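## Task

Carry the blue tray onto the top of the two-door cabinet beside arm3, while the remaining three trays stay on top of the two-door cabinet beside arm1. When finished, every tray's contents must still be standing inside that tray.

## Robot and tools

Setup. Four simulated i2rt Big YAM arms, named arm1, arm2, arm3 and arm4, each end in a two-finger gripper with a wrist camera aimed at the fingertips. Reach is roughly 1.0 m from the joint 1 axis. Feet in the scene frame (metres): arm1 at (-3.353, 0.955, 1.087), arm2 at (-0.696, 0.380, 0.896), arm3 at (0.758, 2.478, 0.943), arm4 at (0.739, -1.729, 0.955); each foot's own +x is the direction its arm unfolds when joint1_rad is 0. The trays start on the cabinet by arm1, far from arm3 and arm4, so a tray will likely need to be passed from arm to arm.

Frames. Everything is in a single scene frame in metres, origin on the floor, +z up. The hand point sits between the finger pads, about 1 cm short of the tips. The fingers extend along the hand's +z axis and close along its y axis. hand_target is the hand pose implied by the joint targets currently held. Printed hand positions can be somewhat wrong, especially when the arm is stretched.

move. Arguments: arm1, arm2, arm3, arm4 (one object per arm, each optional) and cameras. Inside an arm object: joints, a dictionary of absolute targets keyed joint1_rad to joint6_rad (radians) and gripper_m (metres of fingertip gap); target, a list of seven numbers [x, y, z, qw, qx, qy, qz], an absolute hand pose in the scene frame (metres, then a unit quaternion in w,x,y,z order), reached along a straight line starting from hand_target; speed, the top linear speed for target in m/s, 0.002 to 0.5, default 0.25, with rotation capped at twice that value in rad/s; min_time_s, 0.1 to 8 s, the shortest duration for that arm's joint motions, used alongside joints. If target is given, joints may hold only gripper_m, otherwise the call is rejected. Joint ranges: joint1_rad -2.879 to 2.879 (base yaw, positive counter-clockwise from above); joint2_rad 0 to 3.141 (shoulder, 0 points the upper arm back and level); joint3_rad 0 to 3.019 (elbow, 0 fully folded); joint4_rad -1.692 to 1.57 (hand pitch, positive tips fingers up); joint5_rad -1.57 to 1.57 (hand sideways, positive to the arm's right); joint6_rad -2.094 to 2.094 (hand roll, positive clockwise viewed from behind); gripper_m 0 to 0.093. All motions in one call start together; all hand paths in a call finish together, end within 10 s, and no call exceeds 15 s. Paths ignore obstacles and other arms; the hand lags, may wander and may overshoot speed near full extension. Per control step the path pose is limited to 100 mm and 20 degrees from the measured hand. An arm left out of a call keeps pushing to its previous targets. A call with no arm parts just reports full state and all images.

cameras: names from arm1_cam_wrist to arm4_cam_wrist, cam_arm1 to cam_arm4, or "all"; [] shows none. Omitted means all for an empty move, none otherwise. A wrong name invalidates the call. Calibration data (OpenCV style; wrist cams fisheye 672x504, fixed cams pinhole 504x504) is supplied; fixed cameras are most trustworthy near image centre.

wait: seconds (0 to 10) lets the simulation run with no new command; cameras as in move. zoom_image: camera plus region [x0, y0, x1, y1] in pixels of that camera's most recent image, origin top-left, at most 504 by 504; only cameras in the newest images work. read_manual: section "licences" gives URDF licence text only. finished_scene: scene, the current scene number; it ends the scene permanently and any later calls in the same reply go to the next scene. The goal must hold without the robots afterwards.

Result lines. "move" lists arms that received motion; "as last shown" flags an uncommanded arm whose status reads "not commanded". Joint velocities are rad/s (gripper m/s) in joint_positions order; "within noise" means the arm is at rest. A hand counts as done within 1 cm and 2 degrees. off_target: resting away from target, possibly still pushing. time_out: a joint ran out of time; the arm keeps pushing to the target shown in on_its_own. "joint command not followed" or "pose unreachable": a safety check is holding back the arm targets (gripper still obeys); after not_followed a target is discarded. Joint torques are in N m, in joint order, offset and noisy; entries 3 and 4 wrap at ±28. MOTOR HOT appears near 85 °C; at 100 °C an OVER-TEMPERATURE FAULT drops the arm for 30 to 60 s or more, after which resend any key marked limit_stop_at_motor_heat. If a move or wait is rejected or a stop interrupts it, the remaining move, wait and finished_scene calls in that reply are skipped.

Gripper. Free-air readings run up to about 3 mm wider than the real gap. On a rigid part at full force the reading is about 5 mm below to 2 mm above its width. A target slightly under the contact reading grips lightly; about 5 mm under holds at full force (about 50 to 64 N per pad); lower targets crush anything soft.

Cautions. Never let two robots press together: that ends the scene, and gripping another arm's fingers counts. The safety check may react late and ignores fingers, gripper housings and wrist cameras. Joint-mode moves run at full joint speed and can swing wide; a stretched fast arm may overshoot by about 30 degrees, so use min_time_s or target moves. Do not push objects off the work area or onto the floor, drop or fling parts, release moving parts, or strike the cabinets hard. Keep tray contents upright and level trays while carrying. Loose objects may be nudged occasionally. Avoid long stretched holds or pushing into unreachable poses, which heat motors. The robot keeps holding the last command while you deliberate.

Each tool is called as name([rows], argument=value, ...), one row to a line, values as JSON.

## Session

move(cameras=["all"])

zoom_image(camera="cam_arm1", region=[180, 180, 440, 440])

zoom_image(camera="arm1_cam_wrist", region=[170, 200, 560, 504])

Scene clock: 0.00 s.
Joint torques (N m): no reading
Motor temperatures (°C): arm1=[36 28 29 24 25 25 25] | arm2=[32 31 24 28 23 26 23] | arm3=[26 23 33 26 26 28 23] | arm4=[29 27 29 28 22 25 25]
Heat: arm1: hottest joint1_rad 36 °C; arm2: hottest joint1_rad 32 °C; arm3: hottest joint3_rad 33 °C; arm4: hottest joint1_rad 29 °C.
Joint velocities: within noise
arm1.joint_positions: joint1_rad=+0.860 joint2_rad=+0.621 joint3_rad=+1.528 joint4_rad=-1.270 joint5_rad=-0.192 joint6_rad=-0.636 gripper_m=+0.09396
arm1.joint_status: not commanded
arm1.hand: x=-3.4928 y=+0.7866 z=+1.7072 quat_wxyz=(+0.125, +0.591, +0.569, -0.558) (m; scene frame)
arm1.hand_target: x=-3.4898 y=+0.7898 z=+1.7155 quat_wxyz=(+0.124, +0.586, +0.565, -0.567) (m; scene frame)
arm1.hand_status: not commanded
arm2.joint_positions: joint1_rad=+0.754 joint2_rad=+0.595 joint3_rad=+1.346 joint4_rad=-1.311 joint5_rad=-0.233 joint6_rad=+0.584 gripper_m=+0.09396
arm2.joint_status: not commanded
arm2.hand: x=-0.8283 y=+0.1949 z=+1.4290 quat_wxyz=(-0.386, -0.856, -0.141, +0.314) (m; scene frame)
arm2.hand_target: x=-0.8262 y=+0.1970 z=+1.4391 quat_wxyz=(-0.392, -0.850, -0.142, +0.322) (m; scene frame)
arm2.hand_status: not commanded
arm3.joint_positions: joint1_rad=-0.415 joint2_rad=+0.640 joint3_rad=+1.444 joint4_rad=-1.295 joint5_rad=-0.232 joint6_rad=-0.126 gripper_m=+0.09396
arm3.joint_status: not commanded
arm3.hand: x=+0.9993 y=+2.5240 z=+1.5132 quat_wxyz=(-0.512, +0.127, -0.846, -0.077) (m; scene frame)
arm3.hand_target: x=+0.9966 y=+2.5239 z=+1.5256 quat_wxyz=(-0.524, +0.127, -0.839, -0.076) (m; scene frame)
arm3.hand_status: not commanded
arm4.joint_positions: joint1_rad=+0.385 joint2_rad=+0.628 joint3_rad=+1.385 joint4_rad=-1.571 joint5_rad=-0.065 joint6_rad=-0.063 gripper_m=+0.09396
arm4.joint_status: not commanded
arm4.hand: x=+0.9336 y=-1.7515 z=+1.4482 quat_wxyz=(-0.377, -0.040, -0.925, +0.016) (m; scene frame)
arm4.hand_target: x=+0.9321 y=-1.7512 z=+1.4564 quat_wxyz=(-0.386, -0.040, -0.921, +0.018) (m; scene frame)
arm4.hand_status: not commanded
pictures: arm1_cam_wrist, arm2_cam_wrist, arm3_cam_wrist, arm4_cam_wrist, cam_arm1, cam_arm2, cam_arm3, cam_arm4
camera_calibration:
arm1_cam_wrist: T_world_to_cam=[[-0.86109, 0.32832, 0.38824, -3.9261], [0.04269, 0.80756, -0.58825, 0.56578], [-0.50666, -0.48996, -0.70939, -0.06505]] pos_world=[-3.43784, 0.80025, 1.81093]
arm2_cam_wrist: T_world_to_cam=[[-0.44982, 0.60637, -0.65573, 0.44648], [0.89308, 0.29875, -0.33638, 1.21044], [-0.00807, -0.73693, -0.67592, 1.20702]] pos_world=[-0.87044, 0.25714, 1.51579]
arm3_cam_wrist: T_world_to_cam=[[0.27944, -0.95272, -0.11933, 2.30815], [-0.80379, -0.16414, -0.57183, 2.12982], [0.5252, 0.25571, -0.81165, 0.16748]] pos_world=[0.97897, 2.50577, 1.62926]
arm4_cam_wrist: T_world_to_cam=[[-0.09927, -0.98968, -0.10331, -1.49026], [-0.93447, 0.1284, -0.3321, 1.62786], [0.34194, 0.06358, -0.93757, 1.25554]] pos_world=[0.94394, -1.76372, 1.56381]

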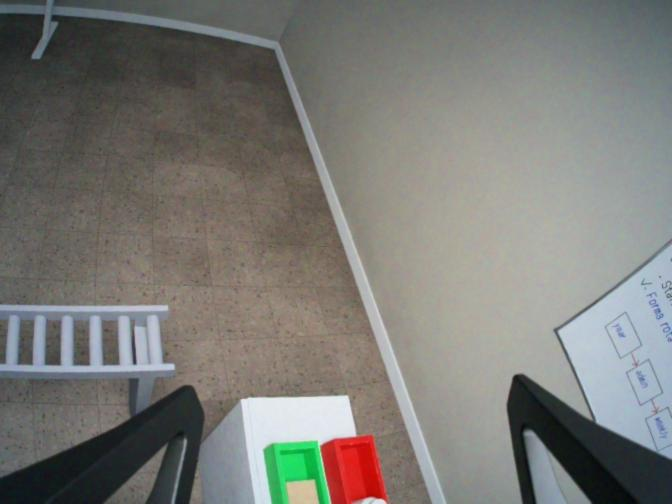

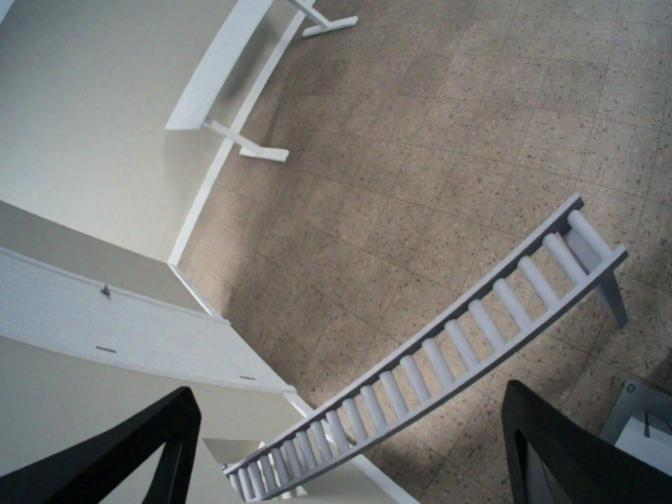

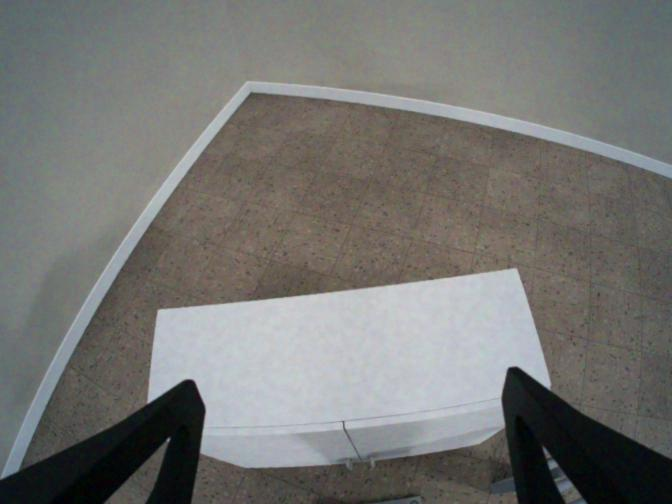

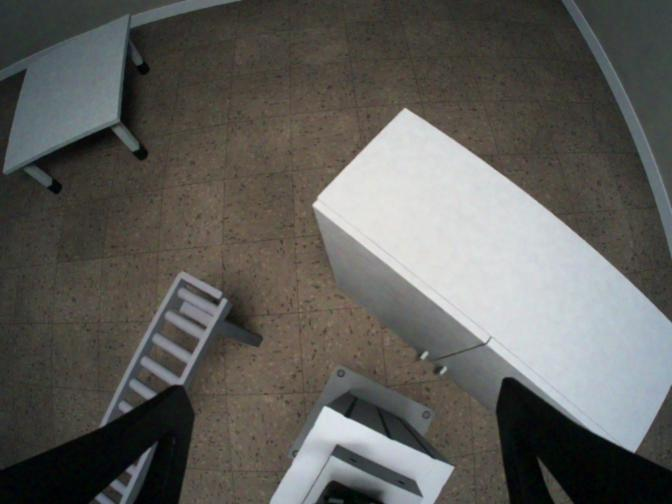

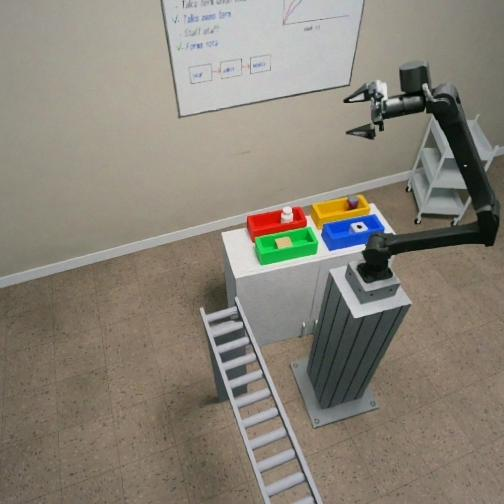

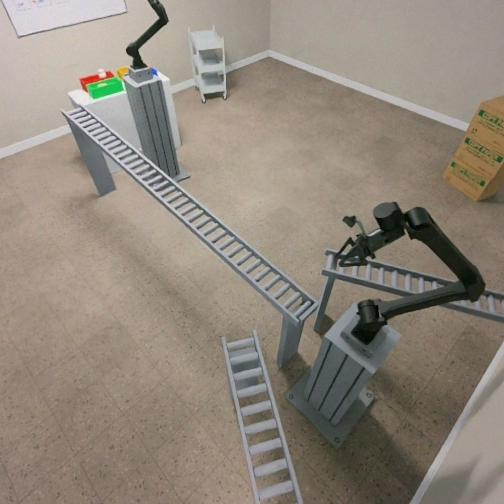

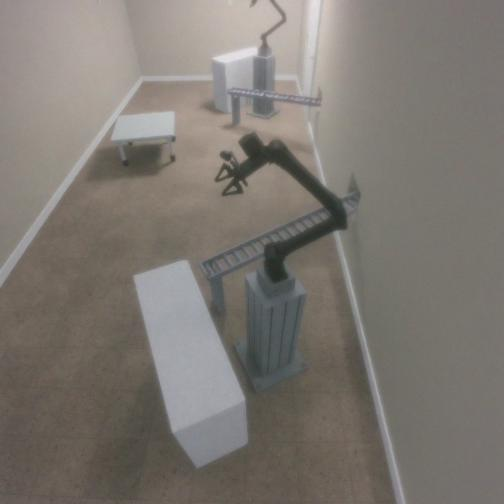

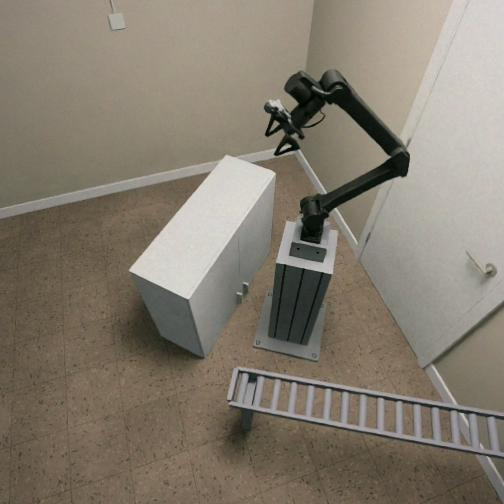

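Scaled by 1.938 from the camera's image (finer frame: 720x720).

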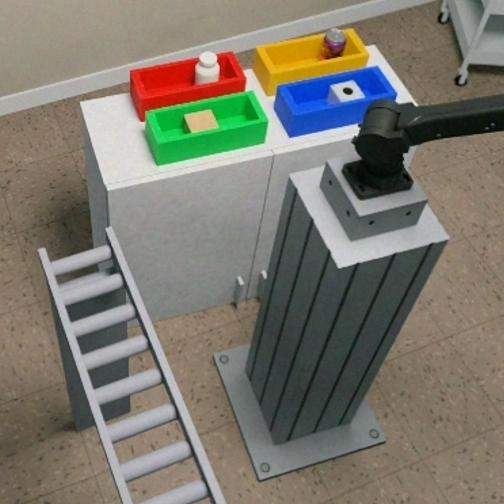

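Scaled by 1.292 from the camera's image (finer frame: 960x720).

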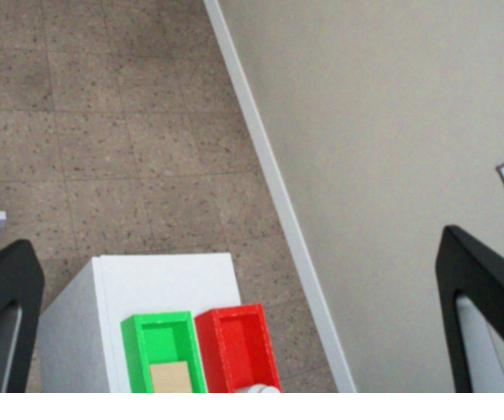

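move(arm1={"target": [-3.732, 1.178, 0.985, 0, 0.7886, 0.615, 0], "speed": 0.3}, arm2={"target": [-1.16, 0.36, 1.02, 0, 1, 0, 0], "speed": 0.3}, arm3={"target": [0.99, 2.1, 0.9, -0.0315, -0.2756, 0.9608, -0.009], "speed": 0.3}, cameras=["arm1_cam_wrist", "arm3_cam_wrist", "arm2_cam_wrist", "cam_arm3", "cam_arm1"])

zoom_image(camera="cam_arm1", region=[230, 120, 440, 330])

Scene clock: 8.80 s.
Joint torques (N m): arm1=[-1.73 -12.1 8.21 0.64 -0.02 0.1] | arm2=[0.09 -13.39 13.18 0.59 0.2 0.02] | arm3=[0.26 -11.52 8.88 0.66 0.04 -0.13] | arm4=[-0.26 2.96 9.29 2.15 -0.04 0.06]
Motor temperatures (°C): arm1=[36 28 30 24 25 25 25] | arm2=[32 31 25 28 23 26 22] | arm3=[26 23 34 27 26 28 23] | arm4=[29 27 30 28 22 25 25]
Heat: arm1: hottest joint1_rad 36 °C; arm2: hottest joint1_rad 32 °C; arm3: hottest joint3_rad 34 °C; arm4: hottest joint3_rad 30 °C.
move: arm1 off_target; arm2 off_target; arm3 off_target
Joint velocities: within noise
arm1.joint_positions: joint1_rad=-0.430 joint2_rad=+1.889 joint3_rad=+0.933 joint4_rad=-0.621 joint5_rad=+0.000 joint6_rad=-1.868 gripper_m=+0.09396
arm1.joint_status: not commanded
arm1.hand: x=-3.7201 y=+1.1638 z=+0.9892 quat_wxyz=(+0.011, +0.780, +0.626, +0.002)
arm1.hand_target: x=-3.7315 y=+1.1778 z=+0.9855 quat_wxyz=(+0.000, +0.788, +0.615, +0.000)
arm1.hand_status: off_target (0.019 m and 2.0 deg from the pose sent, 0.856 m and 70.7 deg at the start)
arm2.joint_positions: joint1_rad=+0.033 joint2_rad=+1.613 joint3_rad=+1.218 joint4_rad=-1.221 joint5_rad=+0.009 joint6_rad=+0.043 gripper_m=+0.09396
arm2.joint_status: not commanded
arm2.hand: x=-1.1415 y=+0.3564 z=+1.0108 quat_wxyz=(+0.000, -1.000, -0.009, -0.018)
arm2.hand_target: x=-1.1592 y=+0.3602 z=+1.0202 quat_wxyz=(+0.000, -1.000, +0.000, +0.000)
arm2.hand_status: off_target (0.021 m and 2.3 deg from the pose sent, 0.552 m and 62.3 deg at the start)
arm3.joint_positions: joint1_rad=-1.428 joint2_rad=+1.797 joint3_rad=+0.969 joint4_rad=-0.770 joint5_rad=+0.059 joint6_rad=-1.546 gripper_m=+0.09396
arm3.joint_status: not commanded
arm3.hand: x=+0.9860 y=+2.1194 z=+0.8963 quat_wxyz=(+0.035, +0.280, -0.959, -0.006)
arm3.hand_target: x=+0.9896 y=+2.1003 z=+0.9005 quat_wxyz=(+0.032, +0.275, -0.961, +0.009)
arm3.hand_status: off_target (0.020 m and 1.8 deg from the pose sent, 0.746 m and 67.6 deg at the start)
arm4: as last shown
pictures: arm1_cam_wrist, arm2_cam_wrist, arm3_cam_wrist, cam_arm1, cam_arm3
arm1_cam_wrist: T_world_to_cam=[[-0.94804, 0.30899, -0.07582, -3.80879], [0.24566, 0.86236, 0.44271, -0.48005], [0.20217, 0.40108, -0.89345, 1.2771]] pos_world=[-3.75116, 1.07862, 1.06478]
arm2_cam_wrist: T_world_to_cam=[[0.06464, 0.99574, -0.06573, -0.21447], [0.88304, -0.02639, 0.46856, 0.59202], [0.46483, -0.08833, -0.88098, 1.55673]] pos_world=[-1.23253, 0.36668, 1.07995]
arm3_cam_wrist: T_world_to_cam=[[0.43664, -0.89707, -0.06797, 1.53389], [-0.75439, -0.40626, 0.51561, 1.18981], [-0.49015, -0.17385, -0.85413, 1.72684]] pos_world=[1.07423, 2.15959, 0.96573]

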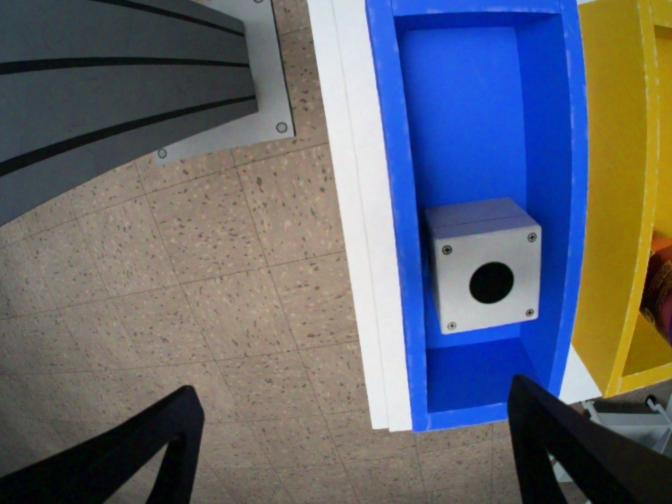

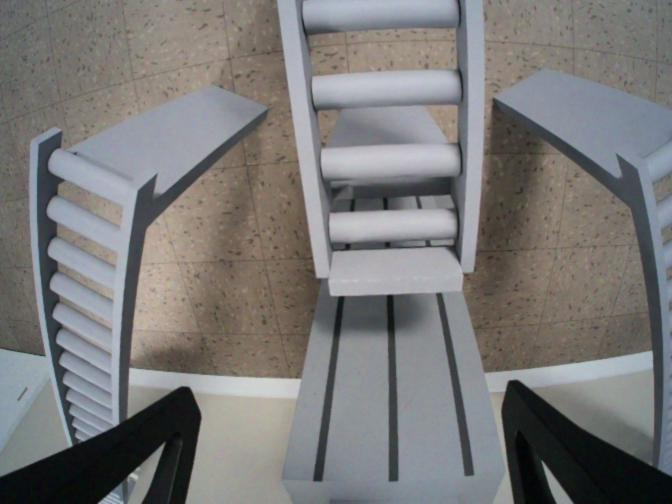

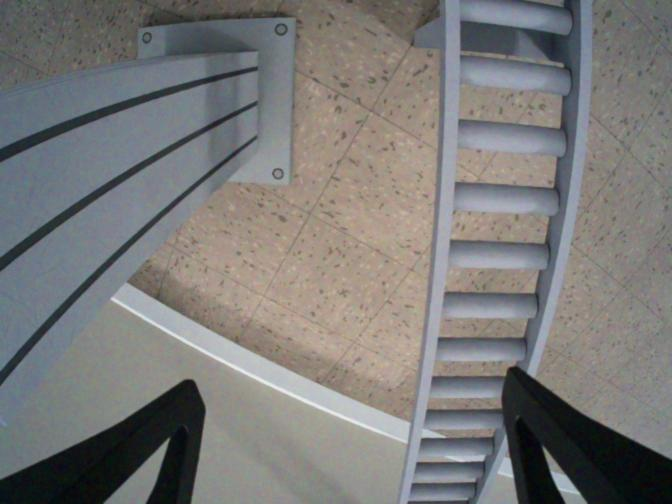

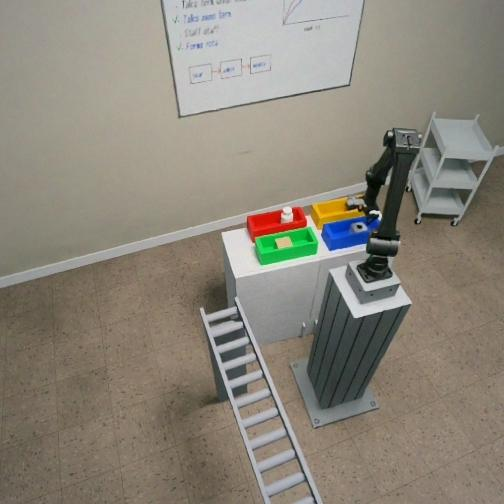

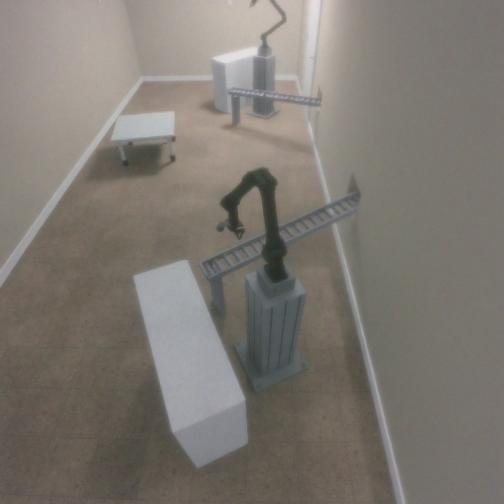

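Scaled by 2.400 from the camera's image (finer frame: 720x720).

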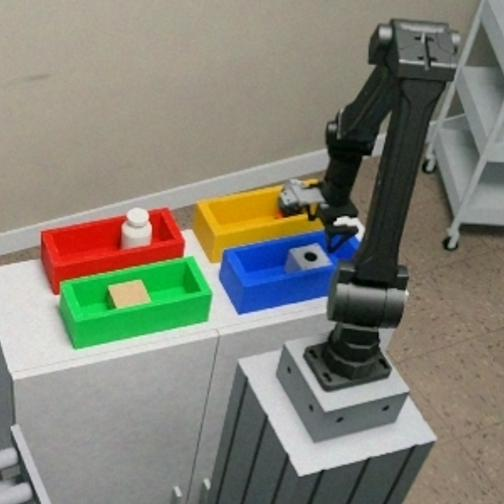

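move(arm1={"target": [-3.7595, 1.2035, 0.897, 0, 0.7744, 0.6327, 0], "speed": 0.2, "joints": {"gripper_m": 0.055}}, cameras=["arm1_cam_wrist", "cam_arm1"])

zoom_image(camera="arm1_cam_wrist", region=[210, 150, 510, 450])

Scene clock: 11.33 s.
Joint torques (N m): arm1=[-1.61 -15.21 6.57 0.69 -0.07 -0.13] | arm2=[0.15 -13.45 13.23 0.55 0.21 0.02] | arm3=[0.26 -11.69 8.88 0.64 0.03 -0.12] | arm4=[-0.32 2.96 9.29 2.19 -0.03 0.06]
Motor temperatures (°C): arm1=[36 28 30 24 25 25 25] | arm2=[32 31 26 28 23 26 22] | arm3=[26 23 34 27 26 28 23] | arm4=[29 27 30 28 22 25 25]
Heat: arm1: hottest joint1_rad 36 °C; arm2: hottest joint1_rad 32 °C; arm3: hottest joint3_rad 34 °C; arm4: hottest joint3_rad 30 °C.
move: arm1 off_target
Joint velocities: within noise
arm1.joint_positions: joint1_rad=-0.450 joint2_rad=+2.154 joint3_rad=+1.074 joint4_rad=-0.493 joint5_rad=+0.001 joint6_rad=-1.903 gripper_m=+0.05510
arm1.joint_status: all done
arm1.hand: x=-3.7514 y=+1.1917 z=+0.9035 quat_wxyz=(+0.009, +0.775, +0.632, +0.002)
arm1.hand_target: x=-3.7593 y=+1.2034 z=+0.8975 quat_wxyz=(+0.000, +0.774, +0.633, +0.000)
arm1.hand_status: off_target (0.016 m and 1.1 deg from the pose sent, 0.108 m and 1.6 deg at the start)
arm2, arm3, arm4: as last shown
arm3.hand_target: x=+0.9896 y=+2.1003 z=+0.9005 quat_wxyz=(+0.032, +0.276, -0.961, +0.009)
arm1_cam_wrist: T_world_to_cam=[[-0.95316, 0.29352, -0.07299, -3.85704], [0.23248, 0.86534, 0.444, -0.51259], [0.19348, 0.40623, -0.89305, 1.15671]] pos_world=[-3.78102, 1.1058, 0.97908]

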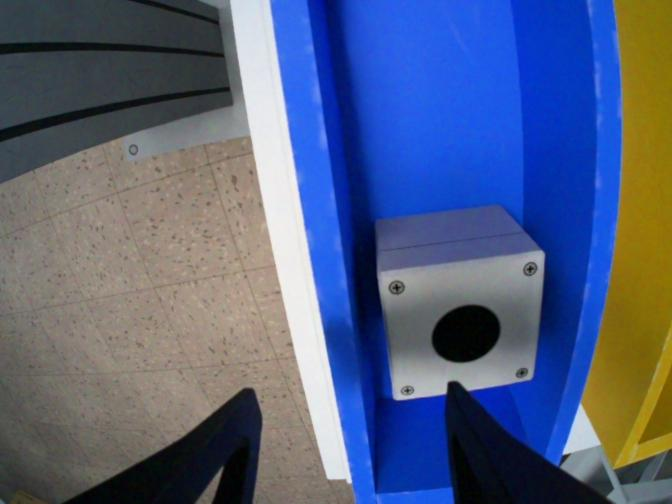

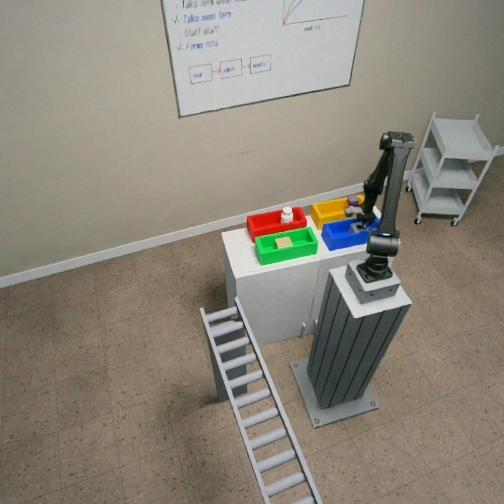

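Scaled by 1.680 from the camera's image (finer frame: 960x720).

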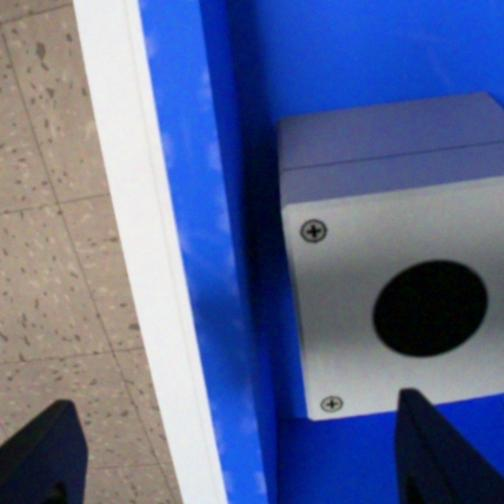

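move(arm1={"target": [-3.7515, 1.167, 0.868, 0, 0.7547, 0.6561, 0], "speed": 0.15}, cameras=["arm1_cam_wrist"])

Scene clock: 13.70 s.
Joint torques (N m): arm1=[0.21 -15.21 3.11 0.8 -0.04 -0.12] | arm2=[-0.09 -13.57 13.22 0.61 0.19 0.02] | arm3=[-0.09 -11.63 8.9 0.69 0.05 -0.15] | arm4=[-0.26 2.96 9.32 2.19 -0.03 0.05]
Motor temperatures (°C): arm1=[36 28 30 24 25 25 25] | arm2=[32 31 27 28 23 26 22] | arm3=[26 23 35 27 26 28 23] | arm4=[29 27 31 28 22 25 25]
Heat: arm1: hottest joint1_rad 36 °C; arm2: hottest joint1_rad 32 °C; arm3: hottest joint3_rad 35 °C; arm4: hottest joint3_rad 31 °C.
move: arm1 off_target
Joint velocities: within noise
arm1.joint_positions: joint1_rad=-0.411 joint2_rad=+2.197 joint3_rad=+1.049 joint4_rad=-0.388 joint5_rad=+0.002 joint6_rad=-1.907 gripper_m=+0.05510
arm1.joint_status: not commanded
arm1.hand: x=-3.7582 y=+1.1747 z=+0.8810 quat_wxyz=(-0.008, +0.761, +0.648, -0.005)
arm1.hand_target: x=-3.7512 y=+1.1670 z=+0.8685 quat_wxyz=(+0.000, +0.755, +0.656, +0.000)
arm1.hand_status: off_target (0.016 m and 1.6 deg from the pose sent, 0.043 m and 3.8 deg at the start)
arm2, arm3, arm4: as last shown
arm1_cam_wrist: T_world_to_cam=[[-0.96658, 0.25375, -0.03649, -3.89593], [0.21039, 0.86652, 0.45263, -0.57827], [0.14648, 0.42983, -0.89095, 0.93857]] pos_world=[-3.78155, 1.08626, 0.95578]

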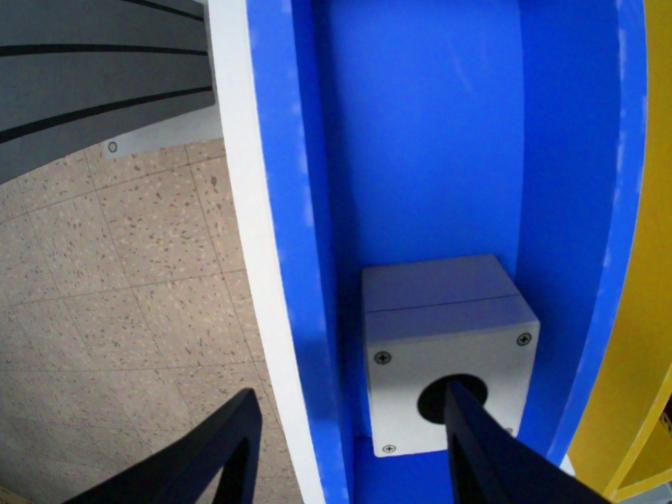

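move(arm1={"target": [-3.738, 1.152, 0.94, 0, 0.7431, 0.6691, 0], "speed": 0.2})

move(arm1={"target": [-3.7505, 1.166, 0.862, 0, 0.7431, 0.6691, 0], "speed": 0.12, "joints": {"gripper_m": 0.045}}, cameras=["arm1_cam_wrist", "cam_arm1"])

zoom_image(camera="cam_arm1", region=[300, 180, 420, 300])

Scene clock: 15.60 s.
Joint torques (N m): arm1=[0.21 -15.03 3.54 -0.1 -0.03 -0.13] | arm2=[-0.03 -13.51 13.2 0.58 0.2 0.03] | arm3=[0.32 -11.75 8.81 0.64 0.01 -0.11] | arm4=[-0.32 3.02 9.31 2.19 -0.03 0.06]
Motor temperatures (°C): arm1=[36 28 30 24 25 25 25] | arm2=[32 31 27 28 23 26 22] | arm3=[26 23 35 26 26 28 23] | arm4=[29 27 31 28 22 25 25]
Heat: arm1: hottest joint1_rad 36 °C; arm2: hottest joint1_rad 32 °C; arm3: hottest joint3_rad 35 °C; arm4: hottest joint3_rad 31 °C.
move: arm1 off_target
Joint velocities: within noise
arm1.joint_positions: joint1_rad=-0.398 joint2_rad=+2.012 joint3_rad=+0.961 joint4_rad=-0.474 joint5_rad=+0.002 joint6_rad=-1.924 gripper_m=+0.05510
arm1.joint_status: not commanded
arm1.hand: x=-3.7456 y=+1.1620 z=+0.9445 quat_wxyz=(-0.014, +0.752, +0.659, -0.007)
arm1.hand_target: x=-3.7378 y=+1.1522 z=+0.9401 quat_wxyz=(+0.000, +0.743, +0.669, +0.000)
arm1.hand_status: off_target (0.013 m and 2.3 deg from the pose sent, 0.066 m and 3.4 deg at the start)
arm2, arm3, arm4: as last shown
pictures: none

Scene clock: 17.00 s.
Joint torques (N m): arm1=[-1.2 -14.33 5.2 0.72 -0.04 -0.11] | arm2=[-0.03 -13.39 13.18 0.59 0.2 0.03] | arm3=[0.09 -11.69 8.92 0.66 0.03 -0.12] | arm4=[-0.26 3.08 9.33 2.17 -0.03 0.06]
Motor temperatures (°C): arm1=[36 28 30 24 25 25 25] | arm2=[32 31 27 28 23 26 22] | arm3=[26 23 35 26 26 28 23] | arm4=[29 27 31 28 22 25 25]
Heat: arm1: hottest joint1_rad 36 °C; arm2: hottest joint1_rad 32 °C; arm3: hottest joint3_rad 35 °C; arm4: hottest joint3_rad 31 °C.
move: arm1 off_target
Joint velocities: within noise
arm1.joint_positions: joint1_rad=-0.398 joint2_rad=+2.209 joint3_rad=+1.017 joint4_rad=-0.373 joint5_rad=+0.002 joint6_rad=-1.939 gripper_m=+0.04510
arm1.joint_status: all done
arm1.hand: x=-3.7434 y=+1.1604 z=+0.8710 quat_wxyz=(+0.005, +0.747, +0.665, +0.001)
arm1.hand_target: x=-3.7502 y=+1.1659 z=+0.8624 quat_wxyz=(+0.000, +0.743, +0.669, +0.000)
arm1.hand_status: off_target (0.013 m and 0.9 deg from the pose sent, 0.083 m and 2.3 deg at the start)
arm2, arm3, arm4: as last shown
arm1_cam_wrist: T_world_to_cam=[[-0.97557, 0.20994, -0.06466, -3.83664], [0.16005, 0.88092, 0.44539, -0.76343], [0.15046, 0.42416, -0.893, 0.95693]] pos_world=[-3.76472, 1.07208, 0.94648]

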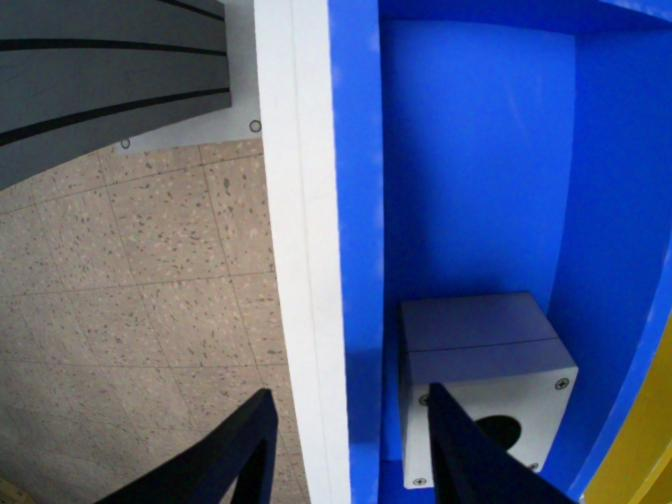

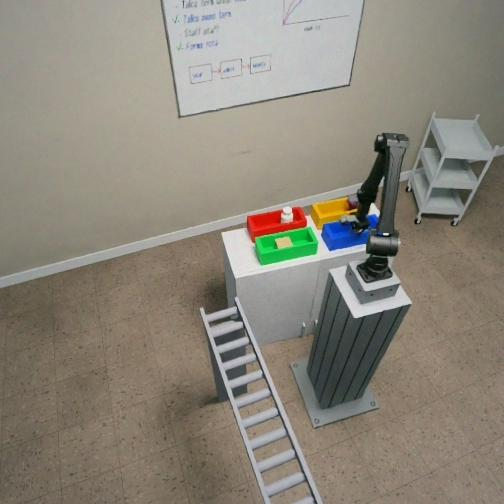

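Scaled by 4.200 from the camera's image (finer frame: 720x720).

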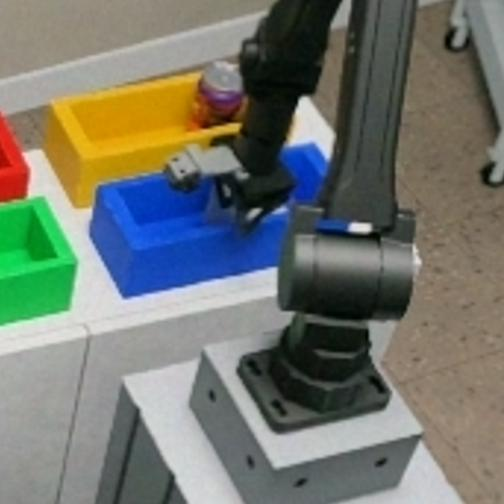

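move(arm1={"target": [-3.7535, 1.166, 0.834, 0, 0.7513, 0.66, 0], "speed": 0.1, "joints": {"gripper_m": 0.04}}, cameras=["arm1_cam_wrist"])

Scene clock: 18.87 s.
Joint torques (N m): arm1=[-0.5 -14.86 4.75 0.76 -0.05 0.11] | arm2=[-0.09 -13.45 13.2 0.54 0.2 0.03] | arm3=[-0.03 -11.52 8.88 0.65 0.04 -0.11] | arm4=[-0.32 3.02 9.33 2.21 -0.03 0.06]
Motor temperatures (°C): arm1=[36 28 30 24 25 25 25] | arm2=[32 31 28 28 23 26 22] | arm3=[26 23 35 26 26 28 23] | arm4=[29 27 31 28 22 25 25]
Heat: arm1: hottest joint1_rad 36 °C; arm2: hottest joint1_rad 32 °C; arm3: hottest joint3_rad 35 °C; arm4: hottest joint3_rad 31 °C.
move: arm1 off_target
Joint velocities: within noise
arm1.joint_positions: joint1_rad=-0.398 joint2_rad=+2.286 joint3_rad=+1.052 joint4_rad=-0.330 joint5_rad=+0.002 joint6_rad=-1.939 gripper_m=+0.04010
arm1.joint_status: all done
arm1.hand: x=-3.7470 y=+1.1622 z=+0.8431 quat_wxyz=(+0.005, +0.747, +0.665, +0.000)
arm1.hand_target: x=-3.7532 y=+1.1659 z=+0.8343 quat_wxyz=(+0.000, +0.751, +0.660, +0.000)
arm1.hand_status: off_target (0.012 m and 0.9 deg from the pose sent, 0.039 m and 1.0 deg at the start)
arm2, arm3, arm4: as last shown
arm1_cam_wrist: T_world_to_cam=[[-0.97553, 0.21033, -0.064, -3.84331], [0.16066, 0.88073, 0.44553, -0.74956], [0.15007, 0.42435, -0.89298, 0.93003]] pos_world=[-3.76842, 1.07388, 0.91848]

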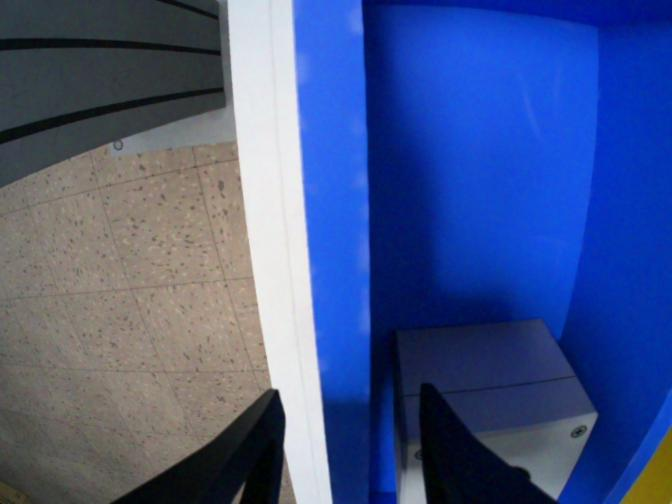

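move(arm1={"target": [-3.7535, 1.166, 0.824, 0, 0.7513, 0.66, 0], "speed": 0.1, "joints": {"gripper_m": 0.025}})

move(arm1={"joints": {"gripper_m": 0.003}}, cameras=["arm1_cam_wrist"])

move(arm1={"target": [-3.7535, 1.166, 0.94, 0, 0.7513, 0.66, 0], "speed": 0.12}, cameras=["arm1_cam_wrist", "cam_arm1"])

zoom_image(camera="cam_arm1", region=[240, 150, 420, 330])

Scene clock: 20.43 s.
Joint torques (N m): arm1=[-0.5 -14.68 4.7 0.68 -0.04 0.11] | arm2=[-0.03 -13.39 13.19 0.58 0.21 0.03] | arm3=[0.56 -11.63 8.9 0.58 0.03 -0.11] | arm4=[-0.26 2.96 9.32 2.19 -0.02 0.06]
Motor temperatures (°C): arm1=[36 28 30 24 25 25 25] | arm2=[32 31 28 28 23 26 22] | arm3=[26 23 35 26 26 28 23] | arm4=[29 27 31 28 22 25 25]
Heat: arm1: hottest joint1_rad 36 °C; arm2: hottest joint1_rad 32 °C; arm3: hottest joint3_rad 35 °C; arm4: hottest joint3_rad 31 °C.
move: arm1 off_target
Joint velocities: within noise
arm1.joint_positions: joint1_rad=-0.398 joint2_rad=+2.310 joint3_rad=+1.060 joint4_rad=-0.315 joint5_rad=+0.002 joint6_rad=-1.939 gripper_m=+0.02510
arm1.joint_status: all done
arm1.hand: x=-3.7466 y=+1.1619 z=+0.8339 quat_wxyz=(+0.005, +0.747, +0.665, +0.001)
arm1.hand_target: x=-3.7530 y=+1.1658 z=+0.8243 quat_wxyz=(+0.000, +0.751, +0.660, +0.000)
arm1.hand_status: off_target (0.013 m and 1.0 deg from the pose sent, 0.020 m and 1.0 deg at the start)
arm2, arm3, arm4: as last shown
pictures: none

Scene clock: 21.00 s.
Joint torques (N m): arm1=[-0.85 -15.15 4.72 0.68 -0.17 0.07] | arm2=[-0.09 -13.45 13.18 0.57 0.2 0.02] | arm3=[0.26 -11.69 8.87 0.65 0.01 -0.12] | arm4=[-0.32 3.14 9.32 2.18 -0.02 0.06]
Motor temperatures (°C): arm1=[36 28 30 24 25 25 25] | arm2=[32 31 28 28 23 26 22] | arm3=[26 23 35 26 26 28 23] | arm4=[29 27 31 28 22 25 25]
Heat: arm1: hottest joint1_rad 36 °C; arm2: hottest joint1_rad 32 °C; arm3: hottest joint3_rad 35 °C; arm4: hottest joint3_rad 31 °C.
move: arm1 off_target
Joint velocities: within noise
arm1.joint_positions: joint1_rad=-0.398 joint2_rad=+2.310 joint3_rad=+1.060 joint4_rad=-0.315 joint5_rad=+0.005 joint6_rad=-1.935 gripper_m=+0.01060
arm1.joint_status: gripper_m off_target (ended at +0.01063, target +0.00300)
arm1.hand: x=-3.7463 y=+1.1625 z=+0.8339 quat_wxyz=(+0.005, +0.748, +0.663, +0.002)
arm1.hand_target: x=-3.7530 y=+1.1658 z=+0.8243 quat_wxyz=(+0.000, +0.751, +0.660, +0.000)
arm1.hand_status: not commanded
arm2, arm3: as last shown
arm4.joint_positions: joint1_rad=+0.385 joint2_rad=+0.628 joint3_rad=+1.385 joint4_rad=-1.571 joint5_rad=-0.065 joint6_rad=-0.063 gripper_m=+0.09396
arm4.joint_status: not commanded
arm4.hand: x=+0.9336 y=-1.7515 z=+1.4482 quat_wxyz=(-0.377, -0.040, -0.925, +0.016)
arm4.hand_target: x=+0.9321 y=-1.7512 z=+1.4564 quat_wxyz=(-0.386, -0.040, -0.921, +0.018)
arm4.hand_status: not commanded
arm1_cam_wrist: T_world_to_cam=[[-0.97457, 0.21415, -0.06605, -3.84235], [0.16278, 0.87899, 0.4482, -0.73804], [0.15404, 0.42605, -0.89149, 0.93321]] pos_world=[-3.76823, 1.07399, 0.90897]

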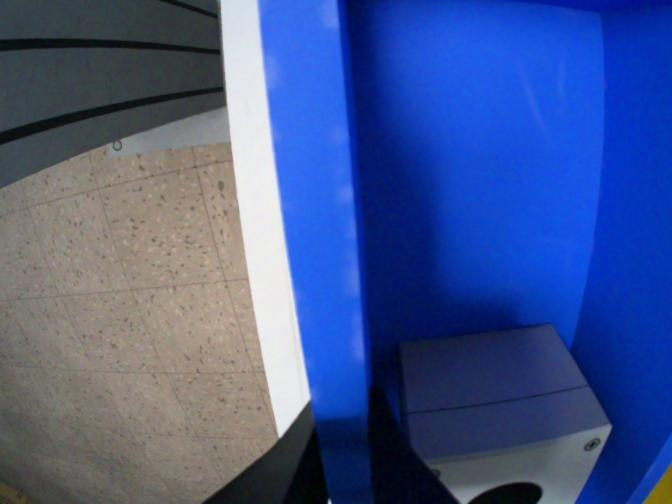

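Scene clock: 22.73 s.
Joint torques (N m): arm1=[-0.26 -19.55 4.33 -0.06 -0.13 0.05] | arm2=[-0.09 -13.45 13.22 0.58 0.2 0.02] | arm3=[0.38 -11.93 8.84 0.62 0.02 -0.12] | arm4=[-0.21 2.96 9.32 2.19 -0.03 0.05]
Motor temperatures (°C): arm1=[36 29 30 24 25 25 25] | arm2=[32 32 29 28 23 26 22] | arm3=[26 23 35 26 26 28 23] | arm4=[29 27 31 28 22 25 25]
Heat: arm1: hottest joint1_rad 36 °C; arm2: hottest joint1_rad 32 °C; arm3: hottest joint3_rad 35 °C; arm4: hottest joint3_rad 31 °C.
move: arm1 off_target
Joint velocities: within noise
arm1.joint_positions: joint1_rad=-0.398 joint2_rad=+2.082 joint3_rad=+1.011 joint4_rad=-0.515 joint5_rad=+0.005 joint6_rad=-1.934 gripper_m=+0.01060
arm1.joint_status: not commanded
arm1.hand: x=-3.7445 y=+1.1620 z=+0.9242 quat_wxyz=(+0.015, +0.748, +0.663, +0.006)
arm1.hand_target: x=-3.7532 y=+1.1660 z=+0.9396 quat_wxyz=(+0.000, +0.751, +0.660, +0.000)
arm1.hand_status: off_target (0.019 m and 1.9 deg from the pose sent, 0.106 m and 0.8 deg at the start)
arm2.joint_positions: joint1_rad=+0.033 joint2_rad=+1.613 joint3_rad=+1.218 joint4_rad=-1.221 joint5_rad=+0.009 joint6_rad=+0.043 gripper_m=+0.09396
arm2.joint_status: not commanded
arm2.hand: x=-1.1415 y=+0.3564 z=+1.0108 quat_wxyz=(+0.000, -1.000, -0.009, -0.018)
arm2.hand_target: x=-1.1592 y=+0.3602 z=+1.0202 quat_wxyz=(+0.000, -1.000, +0.000, +0.000)
arm2.hand_status: not commanded
arm3.joint_positions: joint1_rad=-1.428 joint2_rad=+1.797 joint3_rad=+0.969 joint4_rad=-0.770 joint5_rad=+0.059 joint6_rad=-1.546 gripper_m=+0.09396
arm3.joint_status: not commanded
arm3.hand: x=+0.9860 y=+2.1194 z=+0.8963 quat_wxyz=(+0.035, +0.280, -0.959, -0.006)
arm3.hand_target: x=+0.9896 y=+2.1003 z=+0.9005 quat_wxyz=(+0.032, +0.276, -0.961, +0.009)
arm3.hand_status: not commanded
arm4: as last shown
arm1_cam_wrist: T_world_to_cam=[[-0.97313, 0.21366, -0.08579, -3.81035], [0.15489, 0.8832, 0.44268, -0.80778], [0.17036, 0.4175, -0.89257, 1.08572]] pos_world=[-3.76781, 1.07428, 0.99977]

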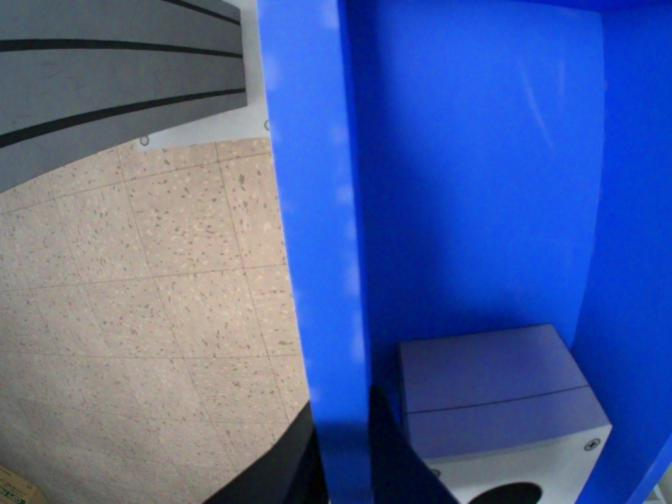

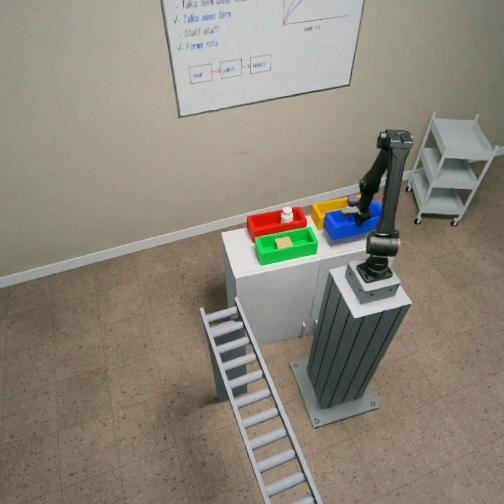

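Scaled by 2.800 from the camera's image (finer frame: 720x720).

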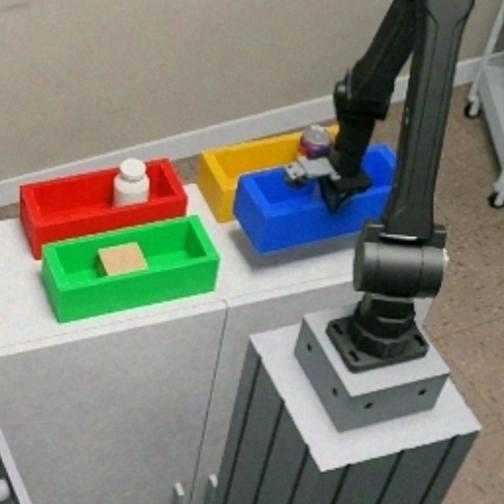

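move(arm1={"target": [-3.755, 1.166, 1.16, 0, 0.7513, 0.66, 0], "speed": 0.25})

move(arm1={"target": [-3.795, 0.8, 1.2, 0, 0.5736, 0.8192, 0], "speed": 0.25})

move(arm1={"target": [-3.275, 0.41, 1.1, -0.04, 0.01, 0.999, -0.02], "speed": 0.25}, cameras=["cam_arm1"])

move(arm1={"target": [-3.274, 0.406, 0.96, -0.044, 0.01, 0.999, -0.02], "speed": 0.15}, cameras=["cam_arm1"])

zoom_image(camera="cam_arm1", region=[190, 290, 310, 410])

Scene clock: 25.77 s.
Joint torques (N m): arm1=[-0.32 -15.62 13.61 -0.34 -0.18 0.1] | arm2=[-0.03 -13.39 13.16 0.61 0.19 0.01] | arm3=[0.09 -11.46 8.81 0.68 0.03 -0.11] | arm4=[-0.15 2.96 9.29 2.17 -0.03 0.05]
Motor temperatures (°C): arm1=[36 29 30 24 25 25 26] | arm2=[32 32 29 28 23 26 22] | arm3=[26 23 36 26 26 28 23] | arm4=[29 27 32 28 22 25 25]
Heat: arm1: hottest joint1_rad 36 °C; arm2: hottest joint1_rad 32 °C; arm3: hottest joint3_rad 36 °C; arm4: hottest joint3_rad 32 °C.
move: arm1 off_target
Joint velocities: within noise
arm1.joint_positions: joint1_rad=-0.398 joint2_rad=+1.643 joint3_rad=+1.066 joint4_rad=-1.066 joint5_rad=+0.005 joint6_rad=-1.934 gripper_m=+0.01060
arm1.joint_status: not commanded
arm1.hand: x=-3.7239 y=+1.1522 z=+1.1279 quat_wxyz=(+0.041, +0.747, +0.663, +0.016)
arm1.hand_target: x=-3.7529 y=+1.1650 z=+1.1609 quat_wxyz=(+0.000, +0.751, +0.660, +0.000)
arm1.hand_status: off_target (0.047 m and 5.0 deg from the pose sent, 0.236 m and 1.9 deg at the start)
arm2, arm3, arm4: as last shown
pictures: none

Scene clock: 28.20 s.
Joint torques (N m): arm1=[-0.56 -13.98 15.17 -0.32 0.04 0.11] | arm2=[-0.15 -13.45 13.18 0.57 0.21 0.02] | arm3=[0.26 -11.93 8.87 0.62 0.03 -0.11] | arm4=[-0.38 2.96 9.25 2.18 -0.03 0.05]
Motor temperatures (°C): arm1=[36 29 31 24 25 25 26] | arm2=[32 32 30 28 23 26 22] | arm3=[26 23 36 26 26 28 23] | arm4=[29 27 32 28 22 25 25]
Heat: arm1: hottest joint1_rad 36 °C; arm2: hottest joint1_rad 32 °C; arm3: hottest joint3_rad 36 °C; arm4: hottest joint3_rad 32 °C.
move: arm1 off_target
Joint velocities: within noise
arm1.joint_positions: joint1_rad=+0.434 joint2_rad=+1.624 joint3_rad=+1.161 joint4_rad=-1.178 joint5_rad=+0.008 joint6_rad=-1.586 gripper_m=+0.01060
arm1.joint_status: not commanded
arm1.hand: x=-3.7625 y=+0.8100 z=+1.1706 quat_wxyz=(+0.025, +0.567, +0.823, +0.030)
arm1.hand_target: x=-3.7925 y=+0.8008 z=+1.2007 quat_wxyz=(+0.000, +0.574, +0.819, -0.001)
arm1.hand_status: off_target (0.045 m and 4.5 deg from the pose sent, 0.366 m and 27.3 deg at the start)
arm2, arm3, arm4: as last shown
pictures: none

Scene clock: 31.70 s.
Joint torques (N m): arm1=[-0.38 -18.2 13.94 -0.17 0.22 -0.11] | arm2=[0.03 -13.33 13.22 0.55 0.19 0.02] | arm3=[0.09 -11.52 8.85 0.68 0.02 -0.11] | arm4=[-0.26 2.9 9.31 2.18 -0.03 0.05]
Motor temperatures (°C): arm1=[36 29 31 24 25 25 26] | arm2=[32 32 30 28 23 26 22] | arm3=[26 23 36 26 26 28 23] | arm4=[29 27 32 28 22 25 25]
Heat: arm1: hottest joint1_rad 36 °C; arm2: hottest joint1_rad 32 °C; arm3: hottest joint3_rad 36 °C; arm4: hottest joint3_rad 32 °C.
move: arm1 off_target
Joint velocities: within noise
arm1.joint_positions: joint1_rad=+1.831 joint2_rad=+1.945 joint3_rad=+1.299 joint4_rad=-0.985 joint5_rad=+0.087 joint6_rad=-1.367 gripper_m=+0.01060
arm1.joint_status: not commanded
arm1.hand: x=-3.2786 y=+0.4467 z=+1.0746 quat_wxyz=(-0.043, +0.013, +0.999, +0.016)
arm1.hand_target: x=-3.2755 y=+0.4124 z=+1.1014 quat_wxyz=(-0.040, +0.010, +0.999, -0.021)
arm1.hand_status: off_target (0.045 m and 4.1 deg from the pose sent, 0.635 m and 68.6 deg at the start)
arm2, arm3, arm4: as last shown

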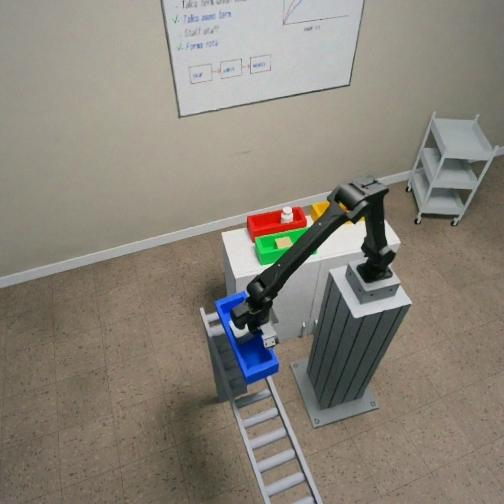

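Scene clock: 33.47 s.
Joint torques (N m): arm1=[-0.21 -20.78 9.26 0.84 0.31 -0.08] | arm2=[-0.15 -13.45 13.18 0.61 0.2 0.03] | arm3=[0.26 -11.58 8.81 0.68 0.01 -0.14] | arm4=[-0.44 2.96 9.31 2.18 -0.02 0.05]
Motor temperatures (°C): arm1=[36 29 31 24 25 25 26] | arm2=[32 32 31 28 23 26 22] | arm3=[26 23 36 26 26 28 23] | arm4=[29 27 32 28 22 25 25]
Heat: arm1: hottest joint1_rad 36 °C; arm2: hottest joint1_rad 32 °C; arm3: hottest joint3_rad 36 °C; arm4: hottest joint3_rad 32 °C.
move: arm1 off_target
Joint velocities: within noise
arm1.joint_positions: joint1_rad=+1.831 joint2_rad=+2.202 joint3_rad=+1.299 joint4_rad=-0.734 joint5_rad=+0.093 joint6_rad=-1.367 gripper_m=+0.01060
arm1.joint_status: not commanded
arm1.hand: x=-3.2769 y=+0.4385 z=+0.9430 quat_wxyz=(-0.046, +0.013, +0.999, +0.018)
arm1.hand_target: x=-3.2743 y=+0.4072 z=+0.9613 quat_wxyz=(-0.044, +0.010, +0.999, -0.020)
arm1.hand_status: off_target (0.037 m and 4.4 deg from the pose sent, 0.122 m and 4.1 deg at the start)
arm2, arm3, arm4: as last shown

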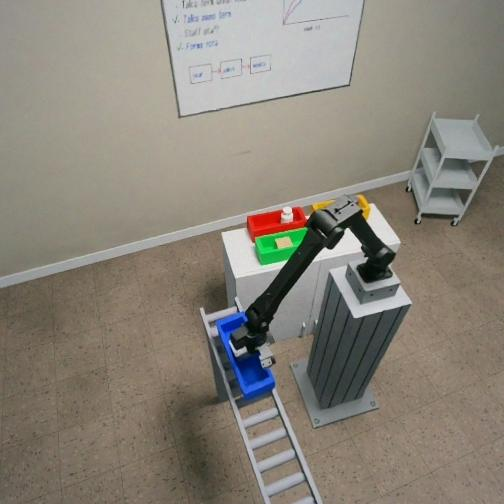

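Scaled by 4.200 from the camera's image (finer frame: 720x720).

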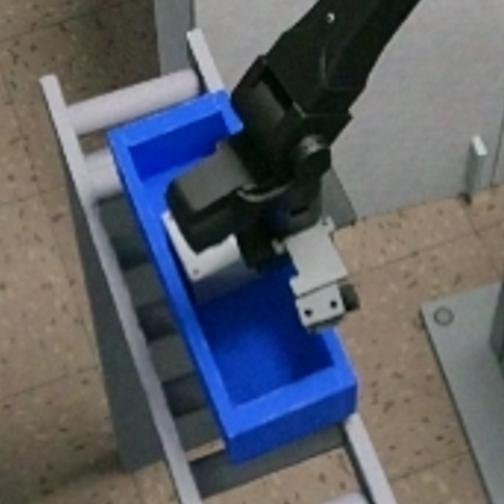

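move(arm1={"target": [-3.274, 0.385, 0.93, -0.044, 0.01, 0.999, -0.02], "speed": 0.12}, cameras=["cam_arm1"])

zoom_image(camera="cam_arm1", region=[200, 300, 300, 420])

Scene clock: 35.00 s.
Joint torques (N m): arm1=[-0.62 -20.37 10.65 0.66 0.13 -0.11] | arm2=[0.03 -13.57 13.2 0.61 0.2 0.02] | arm3=[0.15 -11.75 8.88 0.65 0.03 -0.14] | arm4=[-0.32 2.96 9.31 2.17 -0.03 0.06]
Motor temperatures (°C): arm1=[36 29 32 24 25 25 26] | arm2=[32 32 31 28 23 26 22] | arm3=[26 23 36 26 26 28 23] | arm4=[29 27 32 28 22 25 25]
Heat: arm1: hottest joint1_rad 36 °C; arm2: hottest joint1_rad 32 °C; arm3: hottest joint3_rad 36 °C; arm4: hottest joint3_rad 32 °C.
move: arm1 off_target
Joint velocities: within noise
arm1.joint_positions: joint1_rad=+1.831 joint2_rad=+2.281 joint3_rad=+1.359 joint4_rad=-0.715 joint5_rad=+0.098 joint6_rad=-1.374 gripper_m=+0.01060
arm1.joint_status: not commanded
arm1.hand: x=-3.2750 y=+0.4241 z=+0.9158 quat_wxyz=(-0.048, +0.009, +0.999, +0.018)
arm1.hand_target: x=-3.2744 y=+0.3867 z=+0.9319 quat_wxyz=(-0.044, +0.010, +0.999, -0.020)
arm1.hand_status: off_target (0.042 m and 4.4 deg from the pose sent, 0.055 m and 4.4 deg at the start)
arm2, arm3, arm4: as last shown

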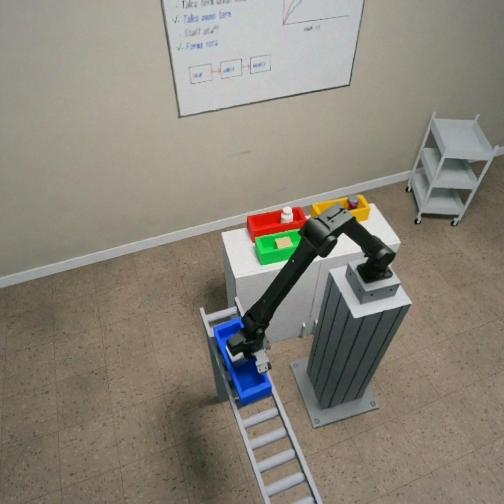

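Scaled by 4.200 from the camera's image (finer frame: 720x720).

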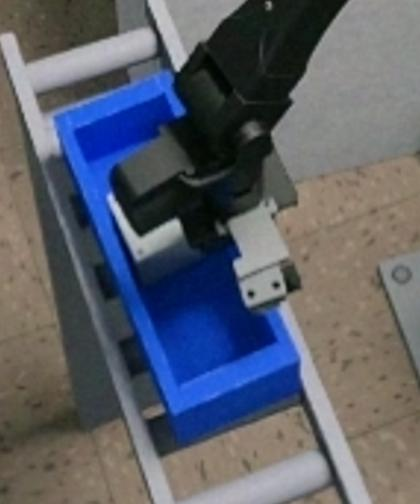

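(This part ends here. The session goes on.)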